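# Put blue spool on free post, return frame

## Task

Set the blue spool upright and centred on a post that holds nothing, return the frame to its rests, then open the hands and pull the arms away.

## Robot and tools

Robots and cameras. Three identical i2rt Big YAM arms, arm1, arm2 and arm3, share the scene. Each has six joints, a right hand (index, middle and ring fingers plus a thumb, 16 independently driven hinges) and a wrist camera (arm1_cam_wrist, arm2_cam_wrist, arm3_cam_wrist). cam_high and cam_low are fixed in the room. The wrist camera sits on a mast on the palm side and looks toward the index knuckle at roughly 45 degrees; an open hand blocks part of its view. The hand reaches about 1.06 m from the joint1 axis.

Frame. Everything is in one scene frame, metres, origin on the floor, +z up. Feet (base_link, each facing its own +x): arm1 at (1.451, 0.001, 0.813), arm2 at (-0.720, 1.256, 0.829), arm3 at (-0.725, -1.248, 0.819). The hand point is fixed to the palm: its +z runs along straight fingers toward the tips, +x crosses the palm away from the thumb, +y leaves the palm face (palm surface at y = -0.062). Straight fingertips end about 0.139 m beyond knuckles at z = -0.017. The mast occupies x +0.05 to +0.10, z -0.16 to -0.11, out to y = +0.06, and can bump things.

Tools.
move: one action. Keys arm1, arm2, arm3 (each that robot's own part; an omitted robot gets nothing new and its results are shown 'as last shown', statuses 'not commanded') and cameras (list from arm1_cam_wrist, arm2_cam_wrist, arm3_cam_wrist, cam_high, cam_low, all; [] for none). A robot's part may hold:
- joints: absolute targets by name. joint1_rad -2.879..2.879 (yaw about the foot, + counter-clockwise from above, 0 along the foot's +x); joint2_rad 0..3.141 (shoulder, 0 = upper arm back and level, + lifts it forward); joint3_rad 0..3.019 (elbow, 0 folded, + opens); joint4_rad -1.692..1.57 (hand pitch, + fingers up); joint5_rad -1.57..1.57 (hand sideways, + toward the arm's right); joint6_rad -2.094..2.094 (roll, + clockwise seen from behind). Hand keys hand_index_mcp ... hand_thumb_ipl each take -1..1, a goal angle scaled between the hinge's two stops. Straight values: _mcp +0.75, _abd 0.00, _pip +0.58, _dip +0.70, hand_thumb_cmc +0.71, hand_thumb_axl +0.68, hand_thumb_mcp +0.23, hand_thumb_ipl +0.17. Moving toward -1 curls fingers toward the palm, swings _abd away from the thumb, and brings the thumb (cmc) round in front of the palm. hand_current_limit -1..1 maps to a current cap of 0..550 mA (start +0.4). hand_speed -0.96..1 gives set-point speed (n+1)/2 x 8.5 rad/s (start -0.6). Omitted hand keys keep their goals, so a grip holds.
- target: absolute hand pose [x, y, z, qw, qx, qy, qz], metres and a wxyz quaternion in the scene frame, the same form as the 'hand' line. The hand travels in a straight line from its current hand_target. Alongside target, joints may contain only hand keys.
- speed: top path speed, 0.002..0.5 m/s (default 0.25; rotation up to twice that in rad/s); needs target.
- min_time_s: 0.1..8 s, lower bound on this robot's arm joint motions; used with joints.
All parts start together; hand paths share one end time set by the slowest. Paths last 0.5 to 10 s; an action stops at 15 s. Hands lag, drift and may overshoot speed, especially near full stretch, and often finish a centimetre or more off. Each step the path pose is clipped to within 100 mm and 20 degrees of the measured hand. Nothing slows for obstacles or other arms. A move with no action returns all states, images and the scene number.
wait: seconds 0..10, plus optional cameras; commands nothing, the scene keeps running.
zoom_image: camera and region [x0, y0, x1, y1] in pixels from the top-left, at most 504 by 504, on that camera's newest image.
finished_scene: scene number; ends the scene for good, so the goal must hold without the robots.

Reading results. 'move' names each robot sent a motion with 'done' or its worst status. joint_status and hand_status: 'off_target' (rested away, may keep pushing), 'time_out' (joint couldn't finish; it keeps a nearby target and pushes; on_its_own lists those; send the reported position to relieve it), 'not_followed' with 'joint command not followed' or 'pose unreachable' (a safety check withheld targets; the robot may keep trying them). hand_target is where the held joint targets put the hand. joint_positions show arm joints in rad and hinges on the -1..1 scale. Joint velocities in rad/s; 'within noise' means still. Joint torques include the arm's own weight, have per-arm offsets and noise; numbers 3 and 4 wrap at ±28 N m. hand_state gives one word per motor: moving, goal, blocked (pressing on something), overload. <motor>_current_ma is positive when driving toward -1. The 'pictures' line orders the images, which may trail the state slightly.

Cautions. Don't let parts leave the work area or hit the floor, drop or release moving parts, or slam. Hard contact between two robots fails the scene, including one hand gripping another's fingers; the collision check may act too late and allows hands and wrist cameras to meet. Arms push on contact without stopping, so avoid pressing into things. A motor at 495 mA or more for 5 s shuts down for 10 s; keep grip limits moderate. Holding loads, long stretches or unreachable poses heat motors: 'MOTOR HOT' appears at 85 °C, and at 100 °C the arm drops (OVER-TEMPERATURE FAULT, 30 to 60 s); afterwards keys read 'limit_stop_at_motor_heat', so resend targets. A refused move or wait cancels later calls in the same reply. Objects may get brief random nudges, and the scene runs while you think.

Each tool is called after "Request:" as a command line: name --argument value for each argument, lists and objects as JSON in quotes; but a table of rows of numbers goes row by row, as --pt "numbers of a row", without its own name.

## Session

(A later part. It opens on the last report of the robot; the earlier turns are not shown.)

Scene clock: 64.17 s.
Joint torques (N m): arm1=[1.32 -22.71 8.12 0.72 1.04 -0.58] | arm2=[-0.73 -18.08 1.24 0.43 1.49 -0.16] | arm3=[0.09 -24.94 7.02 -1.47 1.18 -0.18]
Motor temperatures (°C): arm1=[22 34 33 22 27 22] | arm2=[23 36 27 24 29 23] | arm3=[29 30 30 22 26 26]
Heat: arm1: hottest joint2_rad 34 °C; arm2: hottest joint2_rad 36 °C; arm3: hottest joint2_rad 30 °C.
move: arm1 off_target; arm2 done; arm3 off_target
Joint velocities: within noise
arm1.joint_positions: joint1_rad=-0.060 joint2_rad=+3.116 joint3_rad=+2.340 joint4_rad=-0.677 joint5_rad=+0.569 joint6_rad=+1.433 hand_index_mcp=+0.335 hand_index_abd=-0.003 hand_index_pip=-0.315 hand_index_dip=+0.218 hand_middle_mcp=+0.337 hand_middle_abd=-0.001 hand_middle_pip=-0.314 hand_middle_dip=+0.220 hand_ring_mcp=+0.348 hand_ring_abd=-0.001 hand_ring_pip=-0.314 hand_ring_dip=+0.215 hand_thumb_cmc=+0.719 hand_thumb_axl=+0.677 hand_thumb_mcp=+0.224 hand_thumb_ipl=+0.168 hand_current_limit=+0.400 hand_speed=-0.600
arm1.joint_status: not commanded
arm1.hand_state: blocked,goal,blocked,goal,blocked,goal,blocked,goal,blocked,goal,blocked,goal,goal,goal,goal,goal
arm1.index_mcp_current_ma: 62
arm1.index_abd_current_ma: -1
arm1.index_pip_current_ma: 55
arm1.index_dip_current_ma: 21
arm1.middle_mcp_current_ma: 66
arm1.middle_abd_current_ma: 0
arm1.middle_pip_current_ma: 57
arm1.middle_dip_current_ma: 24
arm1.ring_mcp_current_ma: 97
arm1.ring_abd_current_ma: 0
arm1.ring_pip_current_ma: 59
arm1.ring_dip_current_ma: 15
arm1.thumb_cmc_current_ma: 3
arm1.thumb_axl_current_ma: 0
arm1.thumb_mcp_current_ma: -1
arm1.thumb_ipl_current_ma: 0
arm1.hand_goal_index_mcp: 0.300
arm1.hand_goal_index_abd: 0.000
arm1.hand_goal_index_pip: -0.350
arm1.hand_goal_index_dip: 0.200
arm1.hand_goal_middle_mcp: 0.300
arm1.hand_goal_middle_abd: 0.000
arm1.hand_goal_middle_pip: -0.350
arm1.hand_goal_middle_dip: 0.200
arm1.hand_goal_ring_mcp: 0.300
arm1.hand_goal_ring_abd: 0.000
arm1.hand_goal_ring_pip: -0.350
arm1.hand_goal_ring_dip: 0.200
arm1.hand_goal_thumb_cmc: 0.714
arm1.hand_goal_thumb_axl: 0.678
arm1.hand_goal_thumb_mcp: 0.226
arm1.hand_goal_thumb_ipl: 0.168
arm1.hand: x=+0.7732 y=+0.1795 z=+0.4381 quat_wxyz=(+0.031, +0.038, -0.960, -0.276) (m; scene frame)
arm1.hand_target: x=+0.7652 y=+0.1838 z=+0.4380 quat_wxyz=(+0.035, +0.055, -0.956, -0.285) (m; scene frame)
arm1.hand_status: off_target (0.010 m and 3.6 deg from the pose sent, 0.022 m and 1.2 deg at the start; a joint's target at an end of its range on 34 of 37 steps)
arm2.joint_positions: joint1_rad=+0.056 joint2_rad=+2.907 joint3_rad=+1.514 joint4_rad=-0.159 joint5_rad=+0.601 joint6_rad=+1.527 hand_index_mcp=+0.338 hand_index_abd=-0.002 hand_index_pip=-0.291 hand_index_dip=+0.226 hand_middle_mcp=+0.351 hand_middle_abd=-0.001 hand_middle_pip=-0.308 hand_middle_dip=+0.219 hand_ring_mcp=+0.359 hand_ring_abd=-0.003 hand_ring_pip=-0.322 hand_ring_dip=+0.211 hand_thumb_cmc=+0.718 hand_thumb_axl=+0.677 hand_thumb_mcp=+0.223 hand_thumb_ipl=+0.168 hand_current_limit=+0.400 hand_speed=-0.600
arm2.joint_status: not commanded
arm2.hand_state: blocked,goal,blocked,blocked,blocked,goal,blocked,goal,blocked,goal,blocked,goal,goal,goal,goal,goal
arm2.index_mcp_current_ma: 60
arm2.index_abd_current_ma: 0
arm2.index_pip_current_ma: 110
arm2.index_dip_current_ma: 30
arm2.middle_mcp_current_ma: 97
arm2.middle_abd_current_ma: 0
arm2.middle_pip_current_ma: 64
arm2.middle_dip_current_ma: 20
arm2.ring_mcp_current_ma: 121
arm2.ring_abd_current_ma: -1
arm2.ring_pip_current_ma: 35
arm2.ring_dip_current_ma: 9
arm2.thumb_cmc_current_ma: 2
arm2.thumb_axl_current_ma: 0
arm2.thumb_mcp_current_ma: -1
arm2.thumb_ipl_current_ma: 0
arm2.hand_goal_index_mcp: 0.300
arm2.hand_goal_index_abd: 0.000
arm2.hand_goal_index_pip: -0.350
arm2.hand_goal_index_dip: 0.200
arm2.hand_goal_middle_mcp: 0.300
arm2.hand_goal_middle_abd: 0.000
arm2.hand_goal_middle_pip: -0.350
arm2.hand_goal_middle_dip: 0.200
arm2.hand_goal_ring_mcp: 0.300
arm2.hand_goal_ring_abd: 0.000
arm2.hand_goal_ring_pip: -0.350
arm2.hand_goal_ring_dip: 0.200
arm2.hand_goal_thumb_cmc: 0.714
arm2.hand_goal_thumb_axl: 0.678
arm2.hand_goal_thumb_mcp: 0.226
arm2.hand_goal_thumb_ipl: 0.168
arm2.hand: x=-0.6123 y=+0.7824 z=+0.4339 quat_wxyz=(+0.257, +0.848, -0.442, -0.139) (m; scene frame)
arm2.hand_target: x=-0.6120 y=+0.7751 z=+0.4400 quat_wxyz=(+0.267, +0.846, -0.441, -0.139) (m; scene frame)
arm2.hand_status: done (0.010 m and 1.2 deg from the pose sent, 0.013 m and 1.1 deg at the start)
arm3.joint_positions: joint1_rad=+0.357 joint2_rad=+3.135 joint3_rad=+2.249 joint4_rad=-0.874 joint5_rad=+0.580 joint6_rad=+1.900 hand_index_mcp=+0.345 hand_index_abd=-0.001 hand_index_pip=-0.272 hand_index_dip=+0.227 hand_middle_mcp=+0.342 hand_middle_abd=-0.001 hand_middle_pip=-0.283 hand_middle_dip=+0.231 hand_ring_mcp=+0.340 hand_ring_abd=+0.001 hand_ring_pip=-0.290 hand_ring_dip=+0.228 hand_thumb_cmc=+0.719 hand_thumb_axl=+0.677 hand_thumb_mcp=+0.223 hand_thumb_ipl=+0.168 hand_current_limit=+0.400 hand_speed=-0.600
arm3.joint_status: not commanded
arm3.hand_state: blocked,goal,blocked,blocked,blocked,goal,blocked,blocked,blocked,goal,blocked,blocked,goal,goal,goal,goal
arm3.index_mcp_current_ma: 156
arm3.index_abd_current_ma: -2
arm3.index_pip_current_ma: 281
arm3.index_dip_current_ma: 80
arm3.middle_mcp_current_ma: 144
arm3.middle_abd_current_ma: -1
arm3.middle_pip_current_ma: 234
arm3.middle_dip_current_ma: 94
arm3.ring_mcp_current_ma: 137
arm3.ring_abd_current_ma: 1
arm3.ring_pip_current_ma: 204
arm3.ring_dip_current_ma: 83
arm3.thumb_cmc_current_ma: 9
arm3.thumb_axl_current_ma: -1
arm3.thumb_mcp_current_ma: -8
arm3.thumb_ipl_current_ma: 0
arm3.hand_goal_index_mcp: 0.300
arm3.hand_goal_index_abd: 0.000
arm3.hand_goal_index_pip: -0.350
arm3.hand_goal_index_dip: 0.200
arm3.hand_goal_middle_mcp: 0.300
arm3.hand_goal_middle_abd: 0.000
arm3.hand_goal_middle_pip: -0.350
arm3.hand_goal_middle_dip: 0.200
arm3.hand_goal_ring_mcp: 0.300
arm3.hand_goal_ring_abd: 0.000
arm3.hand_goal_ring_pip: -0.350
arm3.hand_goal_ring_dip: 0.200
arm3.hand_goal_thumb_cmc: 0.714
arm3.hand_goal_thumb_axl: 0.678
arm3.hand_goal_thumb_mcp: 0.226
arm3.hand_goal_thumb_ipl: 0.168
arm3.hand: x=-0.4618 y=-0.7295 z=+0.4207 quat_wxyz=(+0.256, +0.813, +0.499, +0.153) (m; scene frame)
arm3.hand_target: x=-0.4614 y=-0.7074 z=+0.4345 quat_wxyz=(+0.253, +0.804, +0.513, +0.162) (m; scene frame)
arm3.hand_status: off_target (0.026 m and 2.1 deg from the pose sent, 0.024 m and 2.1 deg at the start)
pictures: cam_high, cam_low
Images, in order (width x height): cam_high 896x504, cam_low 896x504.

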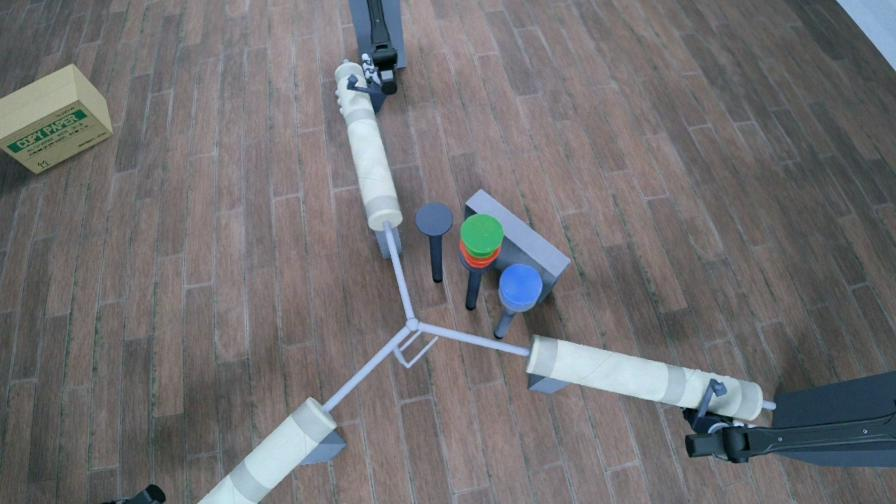

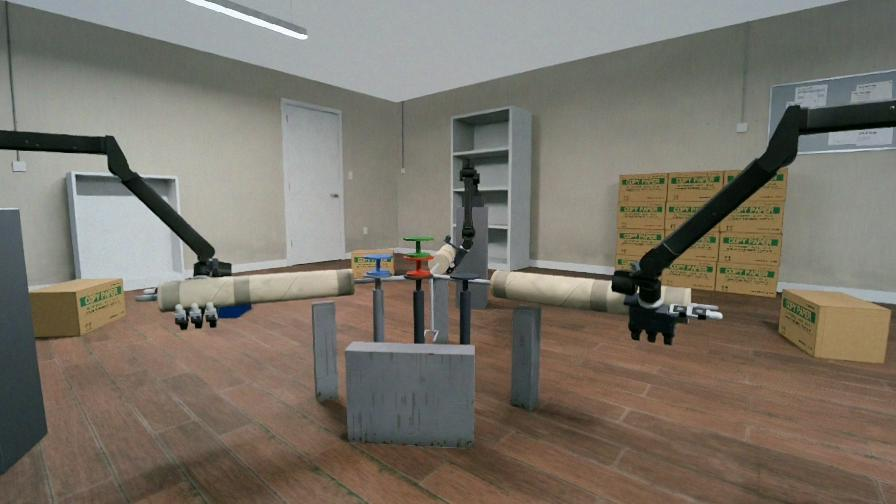

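Request:
move --arm1 '{"target":[0.764,0.186,0.427,-0.035,-0.055,0.956,0.285],"speed":0.03}' --arm2 '{"target":[-0.612,0.775,0.422,-0.2668,-0.8459,0.4404,0.1389],"speed":0.03}' --arm3 '{"target":[-0.461,-0.705,0.418,0.2536,0.8043,0.5124,0.1616],"speed":0.03}' --cameras '["cam_high","cam_low"]'

Request:
zoom_image --camera "cam_low" --region '[150, 250, 370, 350]'

Request:
zoom_image --camera "cam_low" --region '[480, 250, 700, 350]'

Request:
zoom_image --camera "cam_high" --region '[320, 180, 600, 420]'

Scene clock: 66.33 s.
Joint torques (N m): arm1=[1.79 -23.24 7.02 0.91 0.99 -0.66] | arm2=[-0.5 -18.02 1.58 0.28 1.35 -0.14] | arm3=[-0.26 -22.89 7.45 -0.18 1.24 -0.3]
Motor temperatures (°C): arm1=[22 34 33 22 27 22] | arm2=[23 36 27 24 29 23] | arm3=[29 30 30 22 26 26]
Heat: arm1: hottest joint2_rad 34 °C; arm2: hottest joint2_rad 36 °C; arm3: hottest joint2_rad 30 °C.
move: arm1 off_target; arm2 off_target; arm3 off_target
Joint velocities: within noise
arm1.joint_positions: joint1_rad=-0.071 joint2_rad=+3.116 joint3_rad=+2.325 joint4_rad=-0.621 joint5_rad=+0.547 joint6_rad=+1.406 hand_index_mcp=+0.331 hand_index_abd=-0.002 hand_index_pip=-0.323 hand_index_dip=+0.214 hand_middle_mcp=+0.337 hand_middle_abd=+0.001 hand_middle_pip=-0.314 hand_middle_dip=+0.220 hand_ring_mcp=+0.352 hand_ring_abd=+0.001 hand_ring_pip=-0.308 hand_ring_dip=+0.215 hand_thumb_cmc=+0.719 hand_thumb_axl=+0.677 hand_thumb_mcp=+0.224 hand_thumb_ipl=+0.168 hand_current_limit=+0.400 hand_speed=-0.600
arm1.joint_status: not commanded
arm1.hand_state: blocked,goal,blocked,goal,blocked,goal,blocked,goal,blocked,goal,blocked,goal,goal,goal,goal,goal
arm1.index_mcp_current_ma: 51
arm1.index_abd_current_ma: -1
arm1.index_pip_current_ma: 38
arm1.index_dip_current_ma: 14
arm1.middle_mcp_current_ma: 67
arm1.middle_abd_current_ma: 0
arm1.middle_pip_current_ma: 57
arm1.middle_dip_current_ma: 24
arm1.ring_mcp_current_ma: 111
arm1.ring_abd_current_ma: 0
arm1.ring_pip_current_ma: 74
arm1.ring_dip_current_ma: 15
arm1.thumb_cmc_current_ma: 3
arm1.thumb_axl_current_ma: 0
arm1.thumb_mcp_current_ma: -1
arm1.thumb_ipl_current_ma: 0
arm1.hand_goal_index_mcp: 0.300
arm1.hand_goal_index_abd: 0.000
arm1.hand_goal_index_pip: -0.350
arm1.hand_goal_index_dip: 0.200
arm1.hand_goal_middle_mcp: 0.300
arm1.hand_goal_middle_abd: 0.000
arm1.hand_goal_middle_pip: -0.350
arm1.hand_goal_middle_dip: 0.200
arm1.hand_goal_ring_mcp: 0.300
arm1.hand_goal_ring_abd: 0.000
arm1.hand_goal_ring_pip: -0.350
arm1.hand_goal_ring_dip: 0.200
arm1.hand_goal_thumb_cmc: 0.714
arm1.hand_goal_thumb_axl: 0.678
arm1.hand_goal_thumb_mcp: 0.226
arm1.hand_goal_thumb_ipl: 0.168
arm1.hand: x=+0.7690 y=+0.1853 z=+0.4314 quat_wxyz=(+0.047, +0.041, -0.961, -0.268) (m; scene frame)
arm1.hand_target: x=+0.7648 y=+0.1858 z=+0.4277 quat_wxyz=(+0.047, +0.063, -0.958, -0.275) (m; scene frame)
arm1.hand_status: off_target (0.007 m and 3.0 deg from the pose sent, 0.016 m and 2.3 deg at the start; a joint's target at an end of its range on 35 of 35 steps)
arm2.joint_positions: joint1_rad=+0.055 joint2_rad=+2.956 joint3_rad=+1.553 joint4_rad=-0.157 joint5_rad=+0.605 joint6_rad=+1.528 hand_index_mcp=+0.338 hand_index_abd=-0.002 hand_index_pip=-0.291 hand_index_dip=+0.224 hand_middle_mcp=+0.343 hand_middle_abd=-0.001 hand_middle_pip=-0.309 hand_middle_dip=+0.219 hand_ring_mcp=+0.344 hand_ring_abd=-0.003 hand_ring_pip=-0.322 hand_ring_dip=+0.212 hand_thumb_cmc=+0.718 hand_thumb_axl=+0.677 hand_thumb_mcp=+0.223 hand_thumb_ipl=+0.168 hand_current_limit=+0.400 hand_speed=-0.600
arm2.joint_status: not commanded
arm2.hand_state: blocked,goal,blocked,blocked,blocked,goal,blocked,goal,blocked,goal,blocked,goal,goal,goal,goal,goal
arm2.index_mcp_current_ma: 61
arm2.index_abd_current_ma: -1
arm2.index_pip_current_ma: 110
arm2.index_dip_current_ma: 28
arm2.middle_mcp_current_ma: 75
arm2.middle_abd_current_ma: 0
arm2.middle_pip_current_ma: 62
arm2.middle_dip_current_ma: 20
arm2.ring_mcp_current_ma: 78
arm2.ring_abd_current_ma: -1
arm2.ring_pip_current_ma: 34
arm2.ring_dip_current_ma: 10
arm2.thumb_cmc_current_ma: 2
arm2.thumb_axl_current_ma: 0
arm2.thumb_mcp_current_ma: -1
arm2.thumb_ipl_current_ma: 0
arm2.hand_goal_index_mcp: 0.300
arm2.hand_goal_index_abd: 0.000
arm2.hand_goal_index_pip: -0.350
arm2.hand_goal_index_dip: 0.200
arm2.hand_goal_middle_mcp: 0.300
arm2.hand_goal_middle_abd: 0.000
arm2.hand_goal_middle_pip: -0.350
arm2.hand_goal_middle_dip: 0.200
arm2.hand_goal_ring_mcp: 0.300
arm2.hand_goal_ring_abd: 0.000
arm2.hand_goal_ring_pip: -0.350
arm2.hand_goal_ring_dip: 0.200
arm2.hand_goal_thumb_cmc: 0.714
arm2.hand_goal_thumb_axl: 0.678
arm2.hand_goal_thumb_mcp: 0.226
arm2.hand_goal_thumb_ipl: 0.168
arm2.hand: x=-0.6155 y=+0.7864 z=+0.4150 quat_wxyz=(+0.257, +0.848, -0.441, -0.143) (m; scene frame)
arm2.hand_target: x=-0.6119 y=+0.7751 z=+0.4222 quat_wxyz=(+0.267, +0.846, -0.441, -0.139) (m; scene frame)
arm2.hand_status: off_target (0.014 m and 1.3 deg from the pose sent, 0.014 m and 1.2 deg at the start)
arm3.joint_positions: joint1_rad=+0.361 joint2_rad=+3.142 joint3_rad=+2.267 joint4_rad=-0.877 joint5_rad=+0.568 joint6_rad=+1.897 hand_index_mcp=+0.342 hand_index_abd=-0.001 hand_index_pip=-0.282 hand_index_dip=+0.227 hand_middle_mcp=+0.342 hand_middle_abd=-0.001 hand_middle_pip=-0.290 hand_middle_dip=+0.231 hand_ring_mcp=+0.340 hand_ring_abd=+0.001 hand_ring_pip=-0.293 hand_ring_dip=+0.228 hand_thumb_cmc=+0.719 hand_thumb_axl=+0.677 hand_thumb_mcp=+0.223 hand_thumb_ipl=+0.168 hand_current_limit=+0.400 hand_speed=-0.600
arm3.joint_status: not commanded
arm3.hand_state: blocked,goal,blocked,blocked,blocked,goal,blocked,blocked,blocked,goal,blocked,blocked,goal,goal,goal,goal
arm3.index_mcp_current_ma: 143
arm3.index_abd_current_ma: -1
arm3.index_pip_current_ma: 241
arm3.index_dip_current_ma: 80
arm3.middle_mcp_current_ma: 143
arm3.middle_abd_current_ma: -1
arm3.middle_pip_current_ma: 205
arm3.middle_dip_current_ma: 94
arm3.ring_mcp_current_ma: 135
arm3.ring_abd_current_ma: 1
arm3.ring_pip_current_ma: 194
arm3.ring_dip_current_ma: 83
arm3.thumb_cmc_current_ma: 9
arm3.thumb_axl_current_ma: -1
arm3.thumb_mcp_current_ma: -8
arm3.thumb_ipl_current_ma: 0
arm3.hand_goal_index_mcp: 0.300
arm3.hand_goal_index_abd: 0.000
arm3.hand_goal_index_pip: -0.350
arm3.hand_goal_index_dip: 0.200
arm3.hand_goal_middle_mcp: 0.300
arm3.hand_goal_middle_abd: 0.000
arm3.hand_goal_middle_pip: -0.350
arm3.hand_goal_middle_dip: 0.200
arm3.hand_goal_ring_mcp: 0.300
arm3.hand_goal_ring_abd: 0.000
arm3.hand_goal_ring_pip: -0.350
arm3.hand_goal_ring_dip: 0.200
arm3.hand_goal_thumb_cmc: 0.714
arm3.hand_goal_thumb_axl: 0.678
arm3.hand_goal_thumb_mcp: 0.226
arm3.hand_goal_thumb_ipl: 0.168
arm3.hand: x=-0.4641 y=-0.7243 z=+0.4182 quat_wxyz=(+0.249, +0.814, +0.501, +0.152) (m; scene frame)
arm3.hand_target: x=-0.4615 y=-0.7059 z=+0.4193 quat_wxyz=(+0.243, +0.804, +0.517, +0.164) (m; scene frame)
arm3.hand_status: off_target (0.020 m and 2.1 deg from the pose sent, 0.025 m and 2.1 deg at the start; a joint's target at an end of its range on 24 of 35 steps)
pictures: cam_high, cam_low
Images, in order (width x height): cam_high 896x504, cam_low 896x504.

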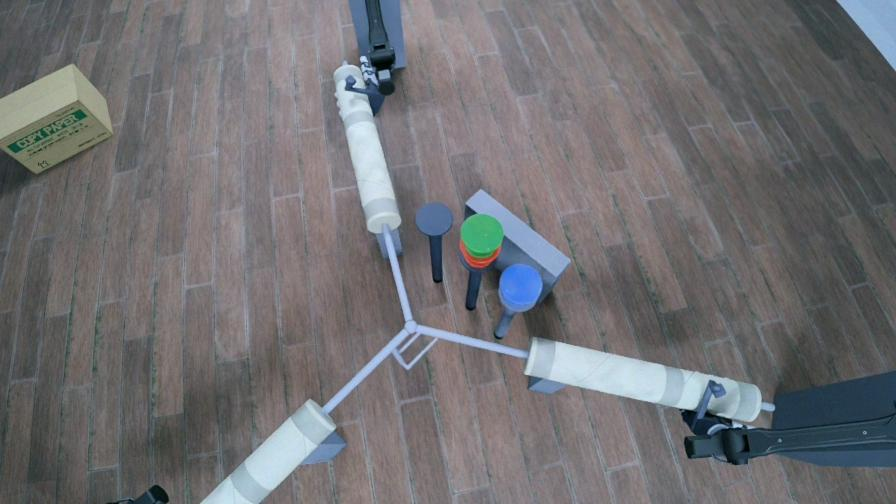

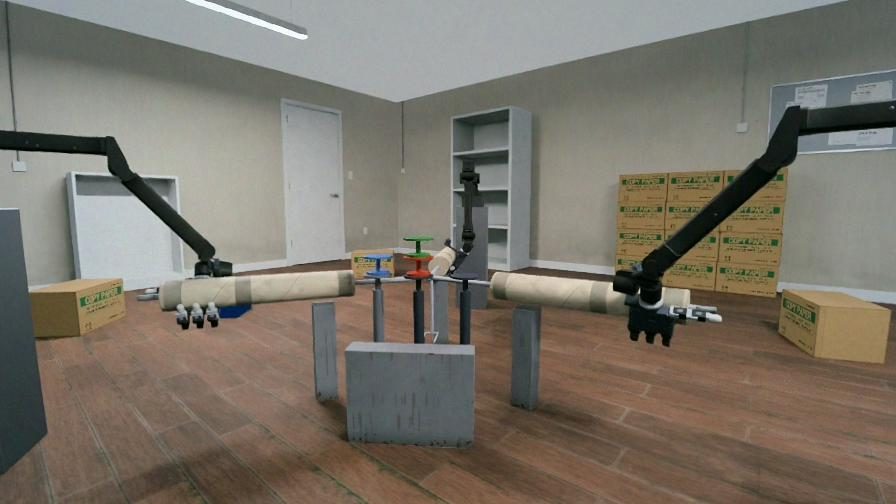

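Scaled by 2.291 from the camera's 896x504 image, which has a finer 1280x720 frame.

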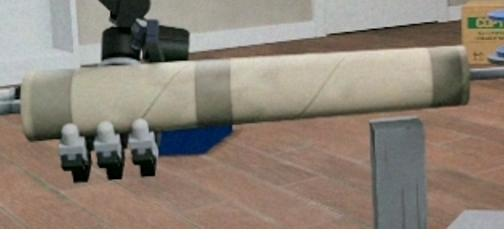

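Scaled by 2.291 from the camera's 896x504 image, which has a finer 1280x720 frame.

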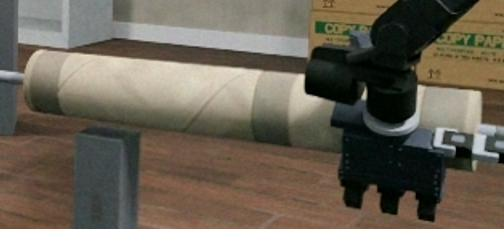

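Scaled by 1.800 from the camera's 896x504 image, which has a finer 1280x720 frame.

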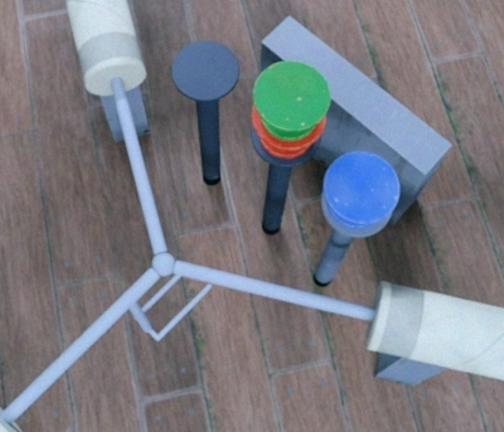

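Request:
move --arm1 '{"target":[0.772,0.186,0.415,-0.047,-0.063,0.958,0.275],"speed":0.03}' --arm2 '{"target":[-0.603,0.775,0.410,-0.2668,-0.8459,0.4404,0.1389],"speed":0.03}' --arm3 '{"target":[-0.452,-0.705,0.405,0.243,0.804,0.517,0.164],"speed":0.03}' --cameras '["cam_high","cam_low"]'

Request:
zoom_image --camera "cam_low" --region '[150, 250, 370, 350]'

Request:
zoom_image --camera "cam_low" --region '[480, 250, 700, 350]'

Request:
zoom_image --camera "cam_high" --region '[320, 180, 600, 420]'

Request:
zoom_image --camera "cam_low" --region '[400, 230, 500, 350]'

Scene clock: 68.63 s.
Joint torques (N m): arm1=[1.73 -22.59 6.01 0.98 0.74 -0.58] | arm2=[0.15 -17.61 2.39 -0.01 1.21 -0.23] | arm3=[-1.49 -23.06 6.06 0.46 1.29 -0.45]
Motor temperatures (°C): arm1=[22 34 32 22 27 22] | arm2=[23 36 27 24 29 23] | arm3=[29 30 30 22 26 26]
Heat: arm1: hottest joint2_rad 34 °C; arm2: hottest joint2_rad 36 °C; arm3: hottest joint2_rad 30 °C.
move: arm1 off_target; arm2 off_target; arm3 off_target
Joint velocities: within noise
arm1.joint_positions: joint1_rad=-0.078 joint2_rad=+3.116 joint3_rad=+2.292 joint4_rad=-0.560 joint5_rad=+0.537 joint6_rad=+1.385 hand_index_mcp=+0.328 hand_index_abd=-0.002 hand_index_pip=-0.328 hand_index_dip=+0.211 hand_middle_mcp=+0.337 hand_middle_abd=+0.001 hand_middle_pip=-0.314 hand_middle_dip=+0.220 hand_ring_mcp=+0.355 hand_ring_abd=+0.001 hand_ring_pip=-0.302 hand_ring_dip=+0.217 hand_thumb_cmc=+0.719 hand_thumb_axl=+0.677 hand_thumb_mcp=+0.224 hand_thumb_ipl=+0.168 hand_current_limit=+0.400 hand_speed=-0.600
arm1.joint_status: not commanded
arm1.hand_state: blocked,goal,blocked,goal,blocked,goal,blocked,goal,blocked,goal,blocked,goal,goal,goal,goal,goal
arm1.index_mcp_current_ma: 44
arm1.index_abd_current_ma: -1
arm1.index_pip_current_ma: 27
arm1.index_dip_current_ma: 9
arm1.middle_mcp_current_ma: 67
arm1.middle_abd_current_ma: 0
arm1.middle_pip_current_ma: 57
arm1.middle_dip_current_ma: 24
arm1.ring_mcp_current_ma: 121
arm1.ring_abd_current_ma: 0
arm1.ring_pip_current_ma: 88
arm1.ring_dip_current_ma: 19
arm1.thumb_cmc_current_ma: 3
arm1.thumb_axl_current_ma: 0
arm1.thumb_mcp_current_ma: -1
arm1.thumb_ipl_current_ma: 0
arm1.hand_goal_index_mcp: 0.300
arm1.hand_goal_index_abd: 0.000
arm1.hand_goal_index_pip: -0.350
arm1.hand_goal_index_dip: 0.200
arm1.hand_goal_middle_mcp: 0.300
arm1.hand_goal_middle_abd: 0.000
arm1.hand_goal_middle_pip: -0.350
arm1.hand_goal_middle_dip: 0.200
arm1.hand_goal_ring_mcp: 0.300
arm1.hand_goal_ring_abd: 0.000
arm1.hand_goal_ring_pip: -0.350
arm1.hand_goal_ring_dip: 0.200
arm1.hand_goal_thumb_cmc: 0.714
arm1.hand_goal_thumb_axl: 0.678
arm1.hand_goal_thumb_mcp: 0.226
arm1.hand_goal_thumb_ipl: 0.168
arm1.hand: x=+0.7727 y=+0.1889 z=+0.4219 quat_wxyz=(+0.057, +0.044, -0.962, -0.265) (m; scene frame)
arm1.hand_target: x=+0.7725 y=+0.1859 z=+0.4155 quat_wxyz=(+0.053, +0.067, -0.959, -0.270) (m; scene frame)
arm1.hand_status: off_target (0.008 m and 2.7 deg from the pose sent, 0.017 m and 2.7 deg at the start; a joint's target at an end of its range on 35 of 35 steps)
arm2.joint_positions: joint1_rad=+0.063 joint2_rad=+2.989 joint3_rad=+1.589 joint4_rad=-0.171 joint5_rad=+0.609 joint6_rad=+1.548 hand_index_mcp=+0.338 hand_index_abd=-0.002 hand_index_pip=-0.297 hand_index_dip=+0.224 hand_middle_mcp=+0.339 hand_middle_abd=-0.001 hand_middle_pip=-0.314 hand_middle_dip=+0.219 hand_ring_mcp=+0.338 hand_ring_abd=-0.003 hand_ring_pip=-0.327 hand_ring_dip=+0.212 hand_thumb_cmc=+0.718 hand_thumb_axl=+0.677 hand_thumb_mcp=+0.223 hand_thumb_ipl=+0.168 hand_current_limit=+0.400 hand_speed=-0.600
arm2.joint_status: not commanded
arm2.hand_state: blocked,goal,blocked,blocked,blocked,goal,blocked,goal,blocked,goal,blocked,goal,goal,goal,goal,goal
arm2.index_mcp_current_ma: 61
arm2.index_abd_current_ma: -1
arm2.index_pip_current_ma: 92
arm2.index_dip_current_ma: 28
arm2.middle_mcp_current_ma: 64
arm2.middle_abd_current_ma: 0
arm2.middle_pip_current_ma: 51
arm2.middle_dip_current_ma: 19
arm2.ring_mcp_current_ma: 60
arm2.ring_abd_current_ma: -1
arm2.ring_pip_current_ma: 26
arm2.ring_dip_current_ma: 10
arm2.thumb_cmc_current_ma: 2
arm2.thumb_axl_current_ma: 0
arm2.thumb_mcp_current_ma: -1
arm2.thumb_ipl_current_ma: 0
arm2.hand_goal_index_mcp: 0.300
arm2.hand_goal_index_abd: 0.000
arm2.hand_goal_index_pip: -0.350
arm2.hand_goal_index_dip: 0.200
arm2.hand_goal_middle_mcp: 0.300
arm2.hand_goal_middle_abd: 0.000
arm2.hand_goal_middle_pip: -0.350
arm2.hand_goal_middle_dip: 0.200
arm2.hand_goal_ring_mcp: 0.300
arm2.hand_goal_ring_abd: 0.000
arm2.hand_goal_ring_pip: -0.350
arm2.hand_goal_ring_dip: 0.200
arm2.hand_goal_thumb_cmc: 0.714
arm2.hand_goal_thumb_axl: 0.678
arm2.hand_goal_thumb_mcp: 0.226
arm2.hand_goal_thumb_ipl: 0.168
arm2.hand: x=-0.6128 y=+0.7891 z=+0.4032 quat_wxyz=(+0.258, +0.846, -0.445, -0.145) (m; scene frame)
arm2.hand_target: x=-0.6030 y=+0.7753 z=+0.4102 quat_wxyz=(+0.267, +0.846, -0.440, -0.139) (m; scene frame)
arm2.hand_status: off_target (0.018 m and 1.3 deg from the pose sent, 0.018 m and 1.3 deg at the start)
arm3.joint_positions: joint1_rad=+0.360 joint2_rad=+3.142 joint3_rad=+2.258 joint4_rad=-0.808 joint5_rad=+0.547 joint6_rad=+1.865 hand_index_mcp=+0.336 hand_index_abd=+0.000 hand_index_pip=-0.301 hand_index_dip=+0.227 hand_middle_mcp=+0.341 hand_middle_abd=+0.001 hand_middle_pip=-0.299 hand_middle_dip=+0.229 hand_ring_mcp=+0.340 hand_ring_abd=+0.005 hand_ring_pip=-0.293 hand_ring_dip=+0.228 hand_thumb_cmc=+0.719 hand_thumb_axl=+0.677 hand_thumb_mcp=+0.223 hand_thumb_ipl=+0.168 hand_current_limit=+0.400 hand_speed=-0.600
arm3.joint_status: not commanded
arm3.hand_state: blocked,goal,blocked,blocked,blocked,goal,blocked,blocked,blocked,goal,blocked,blocked,goal,goal,goal,goal
arm3.index_mcp_current_ma: 120
arm3.index_abd_current_ma: 0
arm3.index_pip_current_ma: 159
arm3.index_dip_current_ma: 77
arm3.middle_mcp_current_ma: 140
arm3.middle_abd_current_ma: 1
arm3.middle_pip_current_ma: 169
arm3.middle_dip_current_ma: 84
arm3.ring_mcp_current_ma: 135
arm3.ring_abd_current_ma: 9
arm3.ring_pip_current_ma: 194
arm3.ring_dip_current_ma: 83
arm3.thumb_cmc_current_ma: 9
arm3.thumb_axl_current_ma: -1
arm3.thumb_mcp_current_ma: -8
arm3.thumb_ipl_current_ma: 0
arm3.hand_goal_index_mcp: 0.300
arm3.hand_goal_index_abd: 0.000
arm3.hand_goal_index_pip: -0.350
arm3.hand_goal_index_dip: 0.200
arm3.hand_goal_middle_mcp: 0.300
arm3.hand_goal_middle_abd: 0.000
arm3.hand_goal_middle_pip: -0.350
arm3.hand_goal_middle_dip: 0.200
arm3.hand_goal_ring_mcp: 0.300
arm3.hand_goal_ring_abd: 0.000
arm3.hand_goal_ring_pip: -0.350
arm3.hand_goal_ring_dip: 0.200
arm3.hand_goal_thumb_cmc: 0.714
arm3.hand_goal_thumb_axl: 0.678
arm3.hand_goal_thumb_mcp: 0.226
arm3.hand_goal_thumb_ipl: 0.168
arm3.hand: x=-0.4624 y=-0.7151 z=+0.4089 quat_wxyz=(+0.225, +0.816, +0.509, +0.160) (m; scene frame)
arm3.hand_target: x=-0.4525 y=-0.7058 z=+0.4063 quat_wxyz=(+0.223, +0.804, +0.525, +0.168) (m; scene frame)
arm3.hand_status: off_target (0.015 m and 2.7 deg from the pose sent, 0.026 m and 2.6 deg at the start; a joint's target at an end of its range on 33 of 35 steps)
pictures: cam_high, cam_low
Images, in order (width x height): cam_high 896x504, cam_low 896x504.

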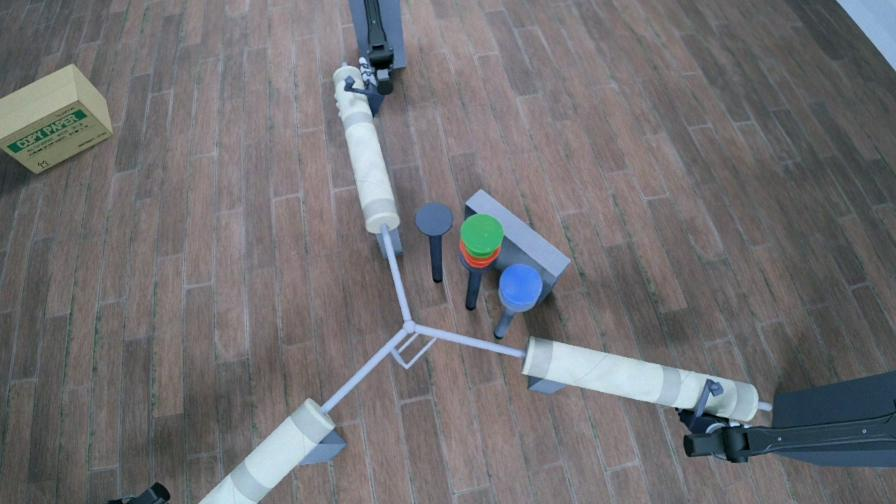

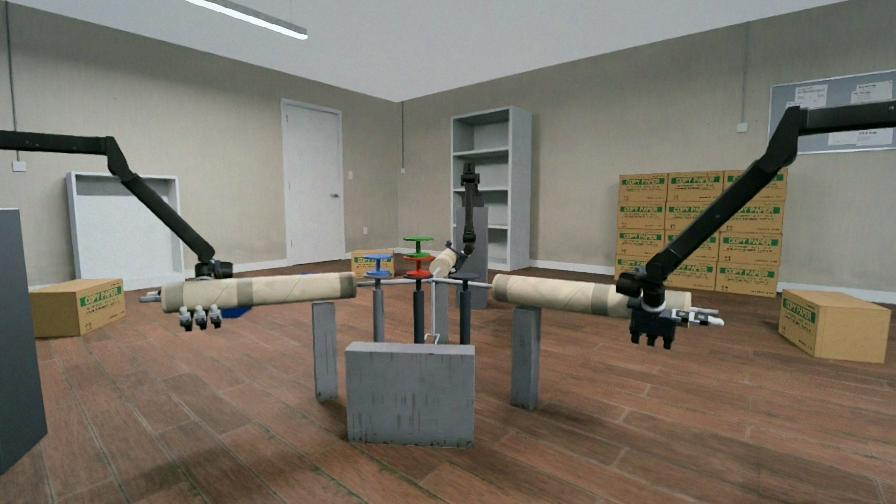

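Scaled by 2.291 from the camera's 896x504 image, which has a finer 1280x720 frame.

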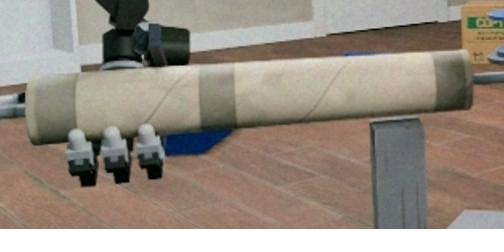

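Scaled by 2.291 from the camera's 896x504 image, which has a finer 1280x720 frame.

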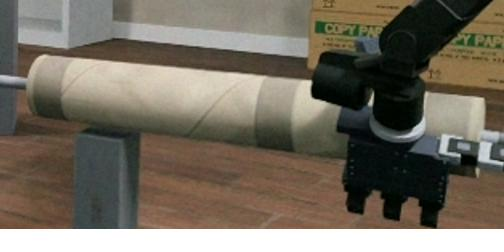

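Scaled by 1.800 from the camera's 896x504 image, which has a finer 1280x720 frame.

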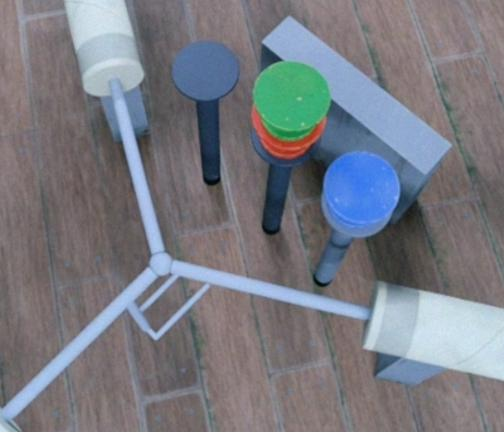

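Scaled by 4.200 from the camera's 896x504 image, which has a finer 1280x720 frame.

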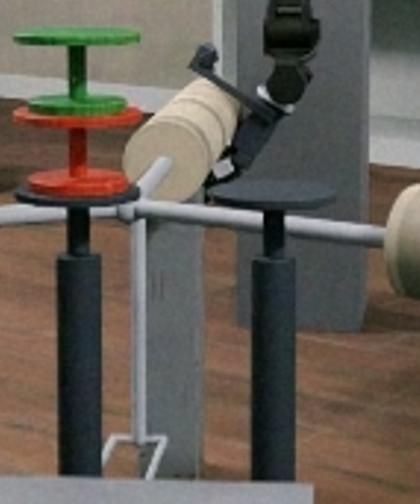

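Request:
move --arm1 '{"target":[0.777,0.180,0.405,-0.053,-0.067,0.959,0.270],"speed":0.03}' --arm2 '{"target":[-0.598,0.767,0.400,-0.2668,-0.8459,0.4404,0.1389],"speed":0.03}' --arm3 '{"target":[-0.447,-0.713,0.390,0.225,0.804,0.523,0.167],"speed":0.03}' --cameras '["cam_high","cam_low"]'

Request:
zoom_image --camera "cam_low" --region '[150, 250, 370, 350]'

Request:
zoom_image --camera "cam_low" --region '[480, 250, 700, 350]'

Request:
zoom_image --camera "cam_high" --region '[320, 180, 600, 420]'

Request:
zoom_image --camera "cam_low" --region '[400, 230, 500, 350]'

Scene clock: 70.30 s.
Joint torques (N m): arm1=[2.08 -22.3 5.39 0.75 0.68 -0.62] | arm2=[-0.38 -16.91 2.35 -0.09 0.92 -0.22] | arm3=[-1.79 -22.65 5.24 0.32 1.14 -0.48]
Motor temperatures (°C): arm1=[22 35 32 22 27 22] | arm2=[23 36 26 24 29 23] | arm3=[29 30 30 22 26 26]
Heat: arm1: hottest joint2_rad 35 °C; arm2: hottest joint2_rad 36 °C; arm3: hottest joint2_rad 30 °C.
move: arm1 off_target; arm2 done; arm3 off_target
Joint velocities: within noise
arm1.joint_positions: joint1_rad=-0.078 joint2_rad=+3.116 joint3_rad=+2.265 joint4_rad=-0.509 joint5_rad=+0.524 joint6_rad=+1.378 hand_index_mcp=+0.325 hand_index_abd=-0.002 hand_index_pip=-0.334 hand_index_dip=+0.208 hand_middle_mcp=+0.337 hand_middle_abd=+0.001 hand_middle_pip=-0.314 hand_middle_dip=+0.220 hand_ring_mcp=+0.356 hand_ring_abd=+0.001 hand_ring_pip=-0.298 hand_ring_dip=+0.222 hand_thumb_cmc=+0.719 hand_thumb_axl=+0.677 hand_thumb_mcp=+0.224 hand_thumb_ipl=+0.168 hand_current_limit=+0.400 hand_speed=-0.600
arm1.joint_status: not commanded
arm1.hand_state: blocked,goal,goal,goal,blocked,goal,blocked,goal,blocked,goal,blocked,blocked,goal,goal,goal,goal
arm1.index_mcp_current_ma: 38
arm1.index_abd_current_ma: -1
arm1.index_pip_current_ma: 18
arm1.index_dip_current_ma: 6
arm1.middle_mcp_current_ma: 67
arm1.middle_abd_current_ma: 0
arm1.middle_pip_current_ma: 57
arm1.middle_dip_current_ma: 24
arm1.ring_mcp_current_ma: 122
arm1.ring_abd_current_ma: 0
arm1.ring_pip_current_ma: 101
arm1.ring_dip_current_ma: 28
arm1.thumb_cmc_current_ma: 3
arm1.thumb_axl_current_ma: 0
arm1.thumb_mcp_current_ma: -1
arm1.thumb_ipl_current_ma: 0
arm1.hand_goal_index_mcp: 0.300
arm1.hand_goal_index_abd: 0.000
arm1.hand_goal_index_pip: -0.350
arm1.hand_goal_index_dip: 0.200
arm1.hand_goal_middle_mcp: 0.300
arm1.hand_goal_middle_abd: 0.000
arm1.hand_goal_middle_pip: -0.350
arm1.hand_goal_middle_dip: 0.200
arm1.hand_goal_ring_mcp: 0.300
arm1.hand_goal_ring_abd: 0.000
arm1.hand_goal_ring_pip: -0.350
arm1.hand_goal_ring_dip: 0.200
arm1.hand_goal_thumb_cmc: 0.714
arm1.hand_goal_thumb_axl: 0.678
arm1.hand_goal_thumb_mcp: 0.226
arm1.hand_goal_thumb_ipl: 0.168
arm1.hand: x=+0.7750 y=+0.1874 z=+0.4140 quat_wxyz=(+0.069, +0.045, -0.962, -0.260) (m; scene frame)
arm1.hand_target: x=+0.7776 y=+0.1799 z=+0.4056 quat_wxyz=(+0.060, +0.071, -0.960, -0.263) (m; scene frame)
arm1.hand_status: off_target (0.012 m and 3.3 deg from the pose sent, 0.020 m and 2.7 deg at the start; a joint's target at an end of its range on 39 of 39 steps)
arm2.joint_positions: joint1_rad=+0.063 joint2_rad=+3.004 joint3_rad=+1.655 joint4_rad=-0.194 joint5_rad=+0.616 joint6_rad=+1.549 hand_index_mcp=+0.318 hand_index_abd=-0.002 hand_index_pip=-0.342 hand_index_dip=+0.203 hand_middle_mcp=+0.321 hand_middle_abd=-0.001 hand_middle_pip=-0.343 hand_middle_dip=+0.203 hand_ring_mcp=+0.322 hand_ring_abd=-0.003 hand_ring_pip=-0.344 hand_ring_dip=+0.203 hand_thumb_cmc=+0.718 hand_thumb_axl=+0.677 hand_thumb_mcp=+0.223 hand_thumb_ipl=+0.168 hand_current_limit=+0.400 hand_speed=-0.600
arm2.joint_status: not commanded
arm2.hand_state: goal,goal,goal,goal,blocked,goal,goal,goal,blocked,goal,goal,goal,goal,goal,goal,goal
arm2.index_mcp_current_ma: 19
arm2.index_abd_current_ma: 0
arm2.index_pip_current_ma: 5
arm2.index_dip_current_ma: 1
arm2.middle_mcp_current_ma: 25
arm2.middle_abd_current_ma: 0
arm2.middle_pip_current_ma: 4
arm2.middle_dip_current_ma: 1
arm2.ring_mcp_current_ma: 27
arm2.ring_abd_current_ma: -1
arm2.ring_pip_current_ma: 3
arm2.ring_dip_current_ma: 1
arm2.thumb_cmc_current_ma: 2
arm2.thumb_axl_current_ma: 0
arm2.thumb_mcp_current_ma: -1
arm2.thumb_ipl_current_ma: 0
arm2.hand_goal_index_mcp: 0.300
arm2.hand_goal_index_abd: 0.000
arm2.hand_goal_index_pip: -0.350
arm2.hand_goal_index_dip: 0.200
arm2.hand_goal_middle_mcp: 0.300
arm2.hand_goal_middle_abd: 0.000
arm2.hand_goal_middle_pip: -0.350
arm2.hand_goal_middle_dip: 0.200
arm2.hand_goal_ring_mcp: 0.300
arm2.hand_goal_ring_abd: 0.000
arm2.hand_goal_ring_pip: -0.350
arm2.hand_goal_ring_dip: 0.200
arm2.hand_goal_thumb_cmc: 0.714
arm2.hand_goal_thumb_axl: 0.678
arm2.hand_goal_thumb_mcp: 0.226
arm2.hand_goal_thumb_ipl: 0.168
arm2.on_its_own: hand_index_pip moved -0.045 to your old target -0.350; hand_index_dip moved -0.021 to your old target +0.200; hand_middle_pip moved -0.029 to your old target -0.350
arm2.hand: x=-0.6004 y=+0.7690 z=+0.4019 quat_wxyz=(+0.267, +0.842, -0.448, -0.135) (m; scene frame)
arm2.hand_target: x=-0.5979 y=+0.7670 z=+0.4000 quat_wxyz=(+0.267, +0.846, -0.440, -0.139) (m; scene frame)
arm2.hand_status: done (0.004 m and 1.1 deg from the pose sent, 0.027 m and 1.3 deg at the start)
arm3.joint_positions: joint1_rad=+0.351 joint2_rad=+3.142 joint3_rad=+2.222 joint4_rad=-0.718 joint5_rad=+0.532 joint6_rad=+1.837 hand_index_mcp=+0.328 hand_index_abd=+0.000 hand_index_pip=-0.315 hand_index_dip=+0.219 hand_middle_mcp=+0.335 hand_middle_abd=+0.001 hand_middle_pip=-0.304 hand_middle_dip=+0.226 hand_ring_mcp=+0.340 hand_ring_abd=+0.007 hand_ring_pip=-0.292 hand_ring_dip=+0.229 hand_thumb_cmc=+0.719 hand_thumb_axl=+0.677 hand_thumb_mcp=+0.223 hand_thumb_ipl=+0.168 hand_current_limit=+0.400 hand_speed=-0.600
arm3.joint_status: not commanded
arm3.hand_state: blocked,goal,blocked,goal,blocked,goal,blocked,blocked,blocked,goal,blocked,blocked,goal,goal,goal,goal
arm3.index_mcp_current_ma: 86
arm3.index_abd_current_ma: 0
arm3.index_pip_current_ma: 106
arm3.index_dip_current_ma: 52
arm3.middle_mcp_current_ma: 116
arm3.middle_abd_current_ma: 2
arm3.middle_pip_current_ma: 149
arm3.middle_dip_current_ma: 76
arm3.ring_mcp_current_ma: 135
arm3.ring_abd_current_ma: 13
arm3.ring_pip_current_ma: 196
arm3.ring_dip_current_ma: 87
arm3.thumb_cmc_current_ma: 9
arm3.thumb_axl_current_ma: -1
arm3.thumb_mcp_current_ma: -8
arm3.thumb_ipl_current_ma: 0
arm3.hand_goal_index_mcp: 0.300
arm3.hand_goal_index_abd: 0.000
arm3.hand_goal_index_pip: -0.350
arm3.hand_goal_index_dip: 0.200
arm3.hand_goal_middle_mcp: 0.300
arm3.hand_goal_middle_abd: 0.000
arm3.hand_goal_middle_pip: -0.350
arm3.hand_goal_middle_dip: 0.200
arm3.hand_goal_ring_mcp: 0.300
arm3.hand_goal_ring_abd: 0.000
arm3.hand_goal_ring_pip: -0.350
arm3.hand_goal_ring_dip: 0.200
arm3.hand_goal_thumb_cmc: 0.714
arm3.hand_goal_thumb_axl: 0.678
arm3.hand_goal_thumb_mcp: 0.226
arm3.hand_goal_thumb_ipl: 0.168
arm3.hand: x=-0.4582 y=-0.7163 z=+0.3951 quat_wxyz=(+0.204, +0.817, +0.512, +0.169) (m; scene frame)
arm3.hand_target: x=-0.4474 y=-0.7136 z=+0.3909 quat_wxyz=(+0.208, +0.805, +0.530, +0.170) (m; scene frame)
arm3.hand_status: off_target (0.013 m and 3.1 deg from the pose sent, 0.024 m and 2.2 deg at the start; a joint's target at an end of its range on 38 of 39 steps)
pictures: cam_high, cam_low
Images, in order (width x height): cam_high 896x504, cam_low 896x504.

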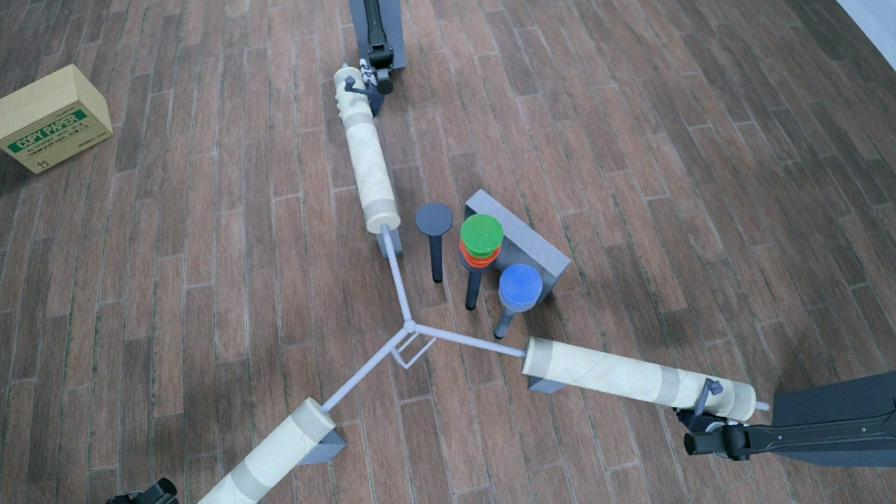

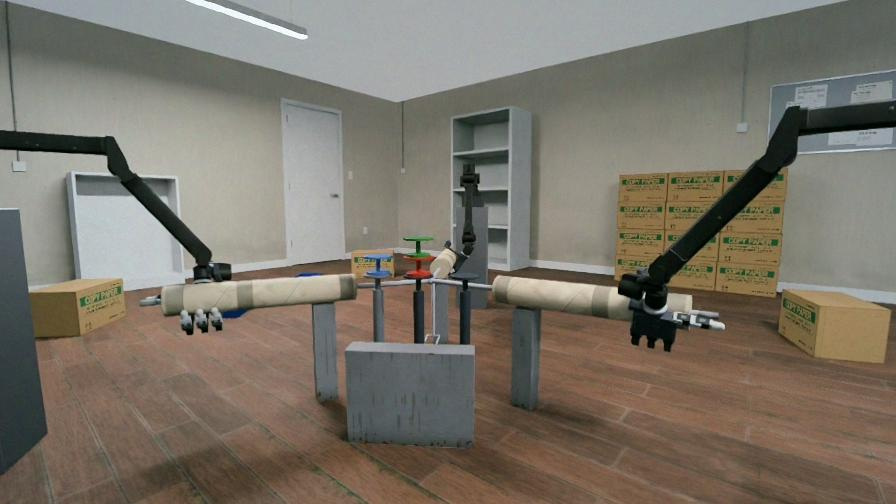

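Scaled by 2.291 from the camera's 896x504 image, which has a finer 1280x720 frame.

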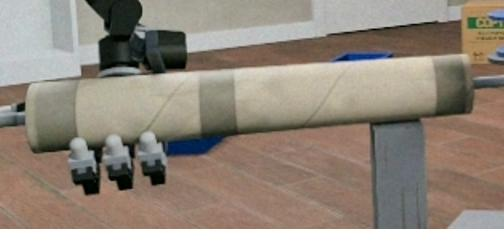

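Scaled by 2.291 from the camera's 896x504 image, which has a finer 1280x720 frame.

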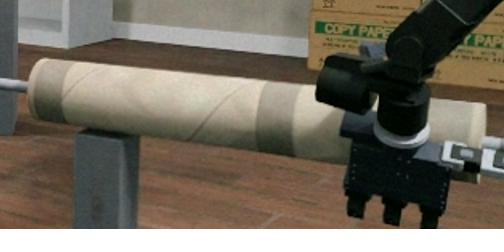

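Scaled by 1.800 from the camera's 896x504 image, which has a finer 1280x720 frame.

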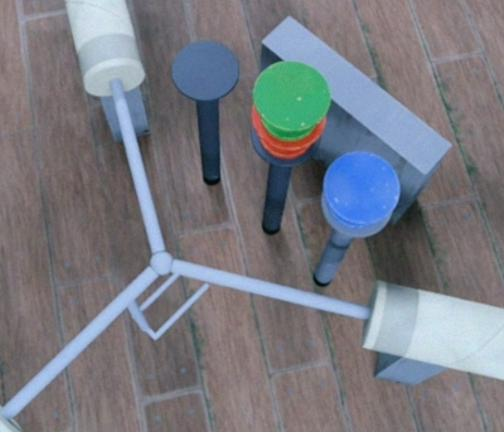

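Scaled by 4.200 from the camera's 896x504 image, which has a finer 1280x720 frame.

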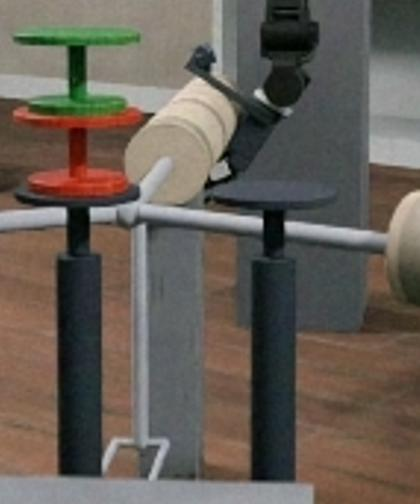

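Request:
move --arm1 '{"target":[0.777,0.180,0.392,-0.060,-0.071,0.960,0.263],"speed":0.03}' --arm3 '{"target":[-0.447,-0.713,0.380,0.208,0.805,0.530,0.170],"speed":0.03}' --cameras '["cam_low"]'

Request:
zoom_image --camera "cam_low" --region '[150, 250, 370, 350]'

Request:
zoom_image --camera "cam_low" --region '[480, 250, 700, 350]'

Scene clock: 71.63 s.
Joint torques (N m): arm1=[1.26 -21.95 5 0.73 0.15 -0.76] | arm2=[-0.21 -17.08 2.35 -0.29 0.84 -0.21] | arm3=[-1.73 -22.71 4.75 0.39 0.84 -0.44]
Motor temperatures (°C): arm1=[22 35 32 22 27 22] | arm2=[23 35 26 24 29 23] | arm3=[29 30 30 22 26 26]
Heat: arm1: hottest joint2_rad 35 °C; arm2: hottest joint2_rad 35 °C; arm3: hottest joint2_rad 30 °C.
move: arm1 off_target; arm3 off_target
Joint velocities: within noise
arm1.joint_positions: joint1_rad=-0.080 joint2_rad=+3.116 joint3_rad=+2.236 joint4_rad=-0.441 joint5_rad=+0.498 joint6_rad=+1.364 hand_index_mcp=+0.321 hand_index_abd=-0.002 hand_index_pip=-0.342 hand_index_dip=+0.203 hand_middle_mcp=+0.331 hand_middle_abd=+0.001 hand_middle_pip=-0.315 hand_middle_dip=+0.220 hand_ring_mcp=+0.353 hand_ring_abd=+0.001 hand_ring_pip=-0.290 hand_ring_dip=+0.230 hand_thumb_cmc=+0.719 hand_thumb_axl=+0.677 hand_thumb_mcp=+0.224 hand_thumb_ipl=+0.168 hand_current_limit=+0.400 hand_speed=-0.600
arm1.joint_status: not commanded
arm1.hand_state: blocked,goal,goal,goal,blocked,goal,blocked,goal,blocked,goal,blocked,blocked,goal,goal,goal,goal
arm1.index_mcp_current_ma: 28
arm1.index_abd_current_ma: -1
arm1.index_pip_current_ma: 6
arm1.index_dip_current_ma: 1
arm1.middle_mcp_current_ma: 51
arm1.middle_abd_current_ma: 0
arm1.middle_pip_current_ma: 55
arm1.middle_dip_current_ma: 24
arm1.ring_mcp_current_ma: 113
arm1.ring_abd_current_ma: 0
arm1.ring_pip_current_ma: 124
arm1.ring_dip_current_ma: 45
arm1.thumb_cmc_current_ma: 3
arm1.thumb_axl_current_ma: 0
arm1.thumb_mcp_current_ma: -1
arm1.thumb_ipl_current_ma: 0
arm1.hand_goal_index_mcp: 0.300
arm1.hand_goal_index_abd: 0.000
arm1.hand_goal_index_pip: -0.350
arm1.hand_goal_index_dip: 0.200
arm1.hand_goal_middle_mcp: 0.300
arm1.hand_goal_middle_abd: 0.000
arm1.hand_goal_middle_pip: -0.350
arm1.hand_goal_middle_dip: 0.200
arm1.hand_goal_ring_mcp: 0.300
arm1.hand_goal_ring_abd: 0.000
arm1.hand_goal_ring_pip: -0.350
arm1.hand_goal_ring_dip: 0.200
arm1.hand_goal_thumb_cmc: 0.714
arm1.hand_goal_thumb_axl: 0.678
arm1.hand_goal_thumb_mcp: 0.226
arm1.hand_goal_thumb_ipl: 0.168
arm1.hand: x=+0.7746 y=+0.1858 z=+0.4044 quat_wxyz=(+0.087, +0.047, -0.963, -0.250) (m; scene frame)
arm1.hand_target: x=+0.7781 y=+0.1798 z=+0.3933 quat_wxyz=(+0.075, +0.080, -0.963, -0.247) (m; scene frame)
arm1.hand_status: off_target (0.014 m and 4.4 deg from the pose sent, 0.023 m and 3.2 deg at the start; a joint's target at an end of its range on 33 of 33 steps)
arm2.joint_positions: joint1_rad=+0.063 joint2_rad=+3.004 joint3_rad=+1.655 joint4_rad=-0.194 joint5_rad=+0.618 joint6_rad=+1.549 hand_index_mcp=+0.318 hand_index_abd=-0.002 hand_index_pip=-0.342 hand_index_dip=+0.203 hand_middle_mcp=+0.321 hand_middle_abd=-0.001 hand_middle_pip=-0.343 hand_middle_dip=+0.203 hand_ring_mcp=+0.322 hand_ring_abd=-0.003 hand_ring_pip=-0.344 hand_ring_dip=+0.203 hand_thumb_cmc=+0.718 hand_thumb_axl=+0.677 hand_thumb_mcp=+0.223 hand_thumb_ipl=+0.168 hand_current_limit=+0.400 hand_speed=-0.600
arm2.joint_status: not commanded
arm2.hand_state: goal,goal,goal,goal,blocked,goal,goal,goal,blocked,goal,goal,goal,goal,goal,goal,goal
arm2.index_mcp_current_ma: 19
arm2.index_abd_current_ma: 0
arm2.index_pip_current_ma: 5
arm2.index_dip_current_ma: 1
arm2.middle_mcp_current_ma: 25
arm2.middle_abd_current_ma: 0
arm2.middle_pip_current_ma: 4
arm2.middle_dip_current_ma: 1
arm2.ring_mcp_current_ma: 27
arm2.ring_abd_current_ma: -1
arm2.ring_pip_current_ma: 3
arm2.ring_dip_current_ma: 1
arm2.thumb_cmc_current_ma: 2
arm2.thumb_axl_current_ma: 0
arm2.thumb_mcp_current_ma: -1
arm2.thumb_ipl_current_ma: 0
arm2.hand_goal_index_mcp: 0.300
arm2.hand_goal_index_abd: 0.000
arm2.hand_goal_index_pip: -0.350
arm2.hand_goal_index_dip: 0.200
arm2.hand_goal_middle_mcp: 0.300
arm2.hand_goal_middle_abd: 0.000
arm2.hand_goal_middle_pip: -0.350
arm2.hand_goal_middle_dip: 0.200
arm2.hand_goal_ring_mcp: 0.300
arm2.hand_goal_ring_abd: 0.000
arm2.hand_goal_ring_pip: -0.350
arm2.hand_goal_ring_dip: 0.200
arm2.hand_goal_thumb_cmc: 0.714
arm2.hand_goal_thumb_axl: 0.678
arm2.hand_goal_thumb_mcp: 0.226
arm2.hand_goal_thumb_ipl: 0.168
arm2.hand: x=-0.6006 y=+0.7689 z=+0.4023 quat_wxyz=(+0.268, +0.842, -0.448, -0.135) (m; scene frame)
arm2.hand_target: x=-0.5979 y=+0.7670 z=+0.4001 quat_wxyz=(+0.267, +0.846, -0.440, -0.139) (m; scene frame)
arm2.hand_status: not commanded
arm3.joint_positions: joint1_rad=+0.349 joint2_rad=+3.142 joint3_rad=+2.206 joint4_rad=-0.657 joint5_rad=+0.518 joint6_rad=+1.809 hand_index_mcp=+0.317 hand_index_abd=+0.000 hand_index_pip=-0.342 hand_index_dip=+0.203 hand_middle_mcp=+0.329 hand_middle_abd=+0.001 hand_middle_pip=-0.326 hand_middle_dip=+0.212 hand_ring_mcp=+0.340 hand_ring_abd=+0.007 hand_ring_pip=-0.304 hand_ring_dip=+0.222 hand_thumb_cmc=+0.719 hand_thumb_axl=+0.677 hand_thumb_mcp=+0.223 hand_thumb_ipl=+0.168 hand_current_limit=+0.400 hand_speed=-0.600
arm3.joint_status: not commanded
arm3.hand_state: goal,goal,goal,goal,blocked,goal,blocked,goal,blocked,goal,blocked,blocked,goal,goal,goal,goal
arm3.index_mcp_current_ma: 46
arm3.index_abd_current_ma: 0
arm3.index_pip_current_ma: 17
arm3.index_dip_current_ma: 5
arm3.middle_mcp_current_ma: 89
arm3.middle_abd_current_ma: 2
arm3.middle_pip_current_ma: 67
arm3.middle_dip_current_ma: 29
arm3.ring_mcp_current_ma: 135
arm3.ring_abd_current_ma: 14
arm3.ring_pip_current_ma: 148
arm3.ring_dip_current_ma: 60
arm3.thumb_cmc_current_ma: 9
arm3.thumb_axl_current_ma: -1
arm3.thumb_mcp_current_ma: -8
arm3.thumb_ipl_current_ma: 0
arm3.hand_goal_index_mcp: 0.300
arm3.hand_goal_index_abd: 0.000
arm3.hand_goal_index_pip: -0.350
arm3.hand_goal_index_dip: 0.200
arm3.hand_goal_middle_mcp: 0.300
arm3.hand_goal_middle_abd: 0.000
arm3.hand_goal_middle_pip: -0.350
arm3.hand_goal_middle_dip: 0.200
arm3.hand_goal_ring_mcp: 0.300
arm3.hand_goal_ring_abd: 0.000
arm3.hand_goal_ring_pip: -0.350
arm3.hand_goal_ring_dip: 0.200
arm3.hand_goal_thumb_cmc: 0.714
arm3.hand_goal_thumb_axl: 0.678
arm3.hand_goal_thumb_mcp: 0.226
arm3.hand_goal_thumb_ipl: 0.168
arm3.on_its_own: hand_index_pip moved -0.027 to your old target -0.350; hand_middle_pip moved -0.022 toward your old target -0.350
arm3.hand: x=-0.4563 y=-0.7118 z=+0.3874 quat_wxyz=(+0.186, +0.816, +0.518, +0.176) (m; scene frame)
arm3.hand_target: x=-0.4475 y=-0.7135 z=+0.3809 quat_wxyz=(+0.191, +0.804, +0.536, +0.172) (m; scene frame)
arm3.hand_status: off_target (0.012 m and 3.1 deg from the pose sent, 0.019 m and 2.5 deg at the start; a joint's target at an end of its range on 33 of 33 steps)
pictures: cam_low
Images, in order (width x height): cam_low 896x504.

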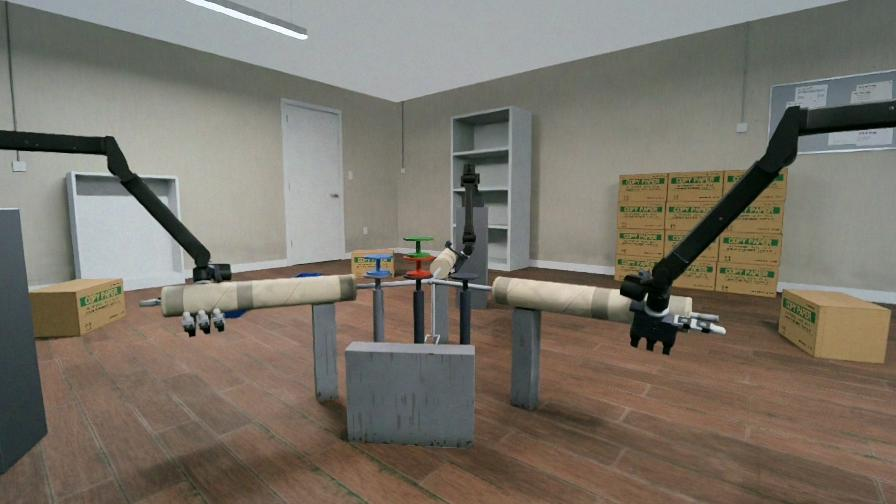

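Scaled by 2.291 from the camera's 896x504 image, which has a finer 1280x720 frame.

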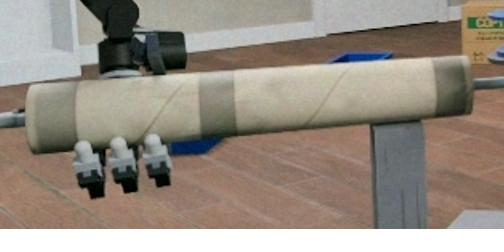

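Scaled by 2.291 from the camera's 896x504 image, which has a finer 1280x720 frame.

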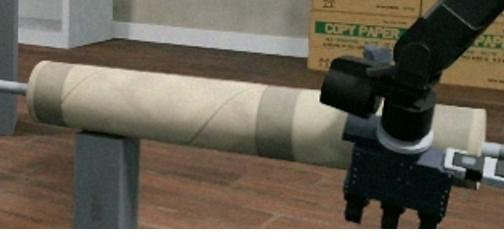

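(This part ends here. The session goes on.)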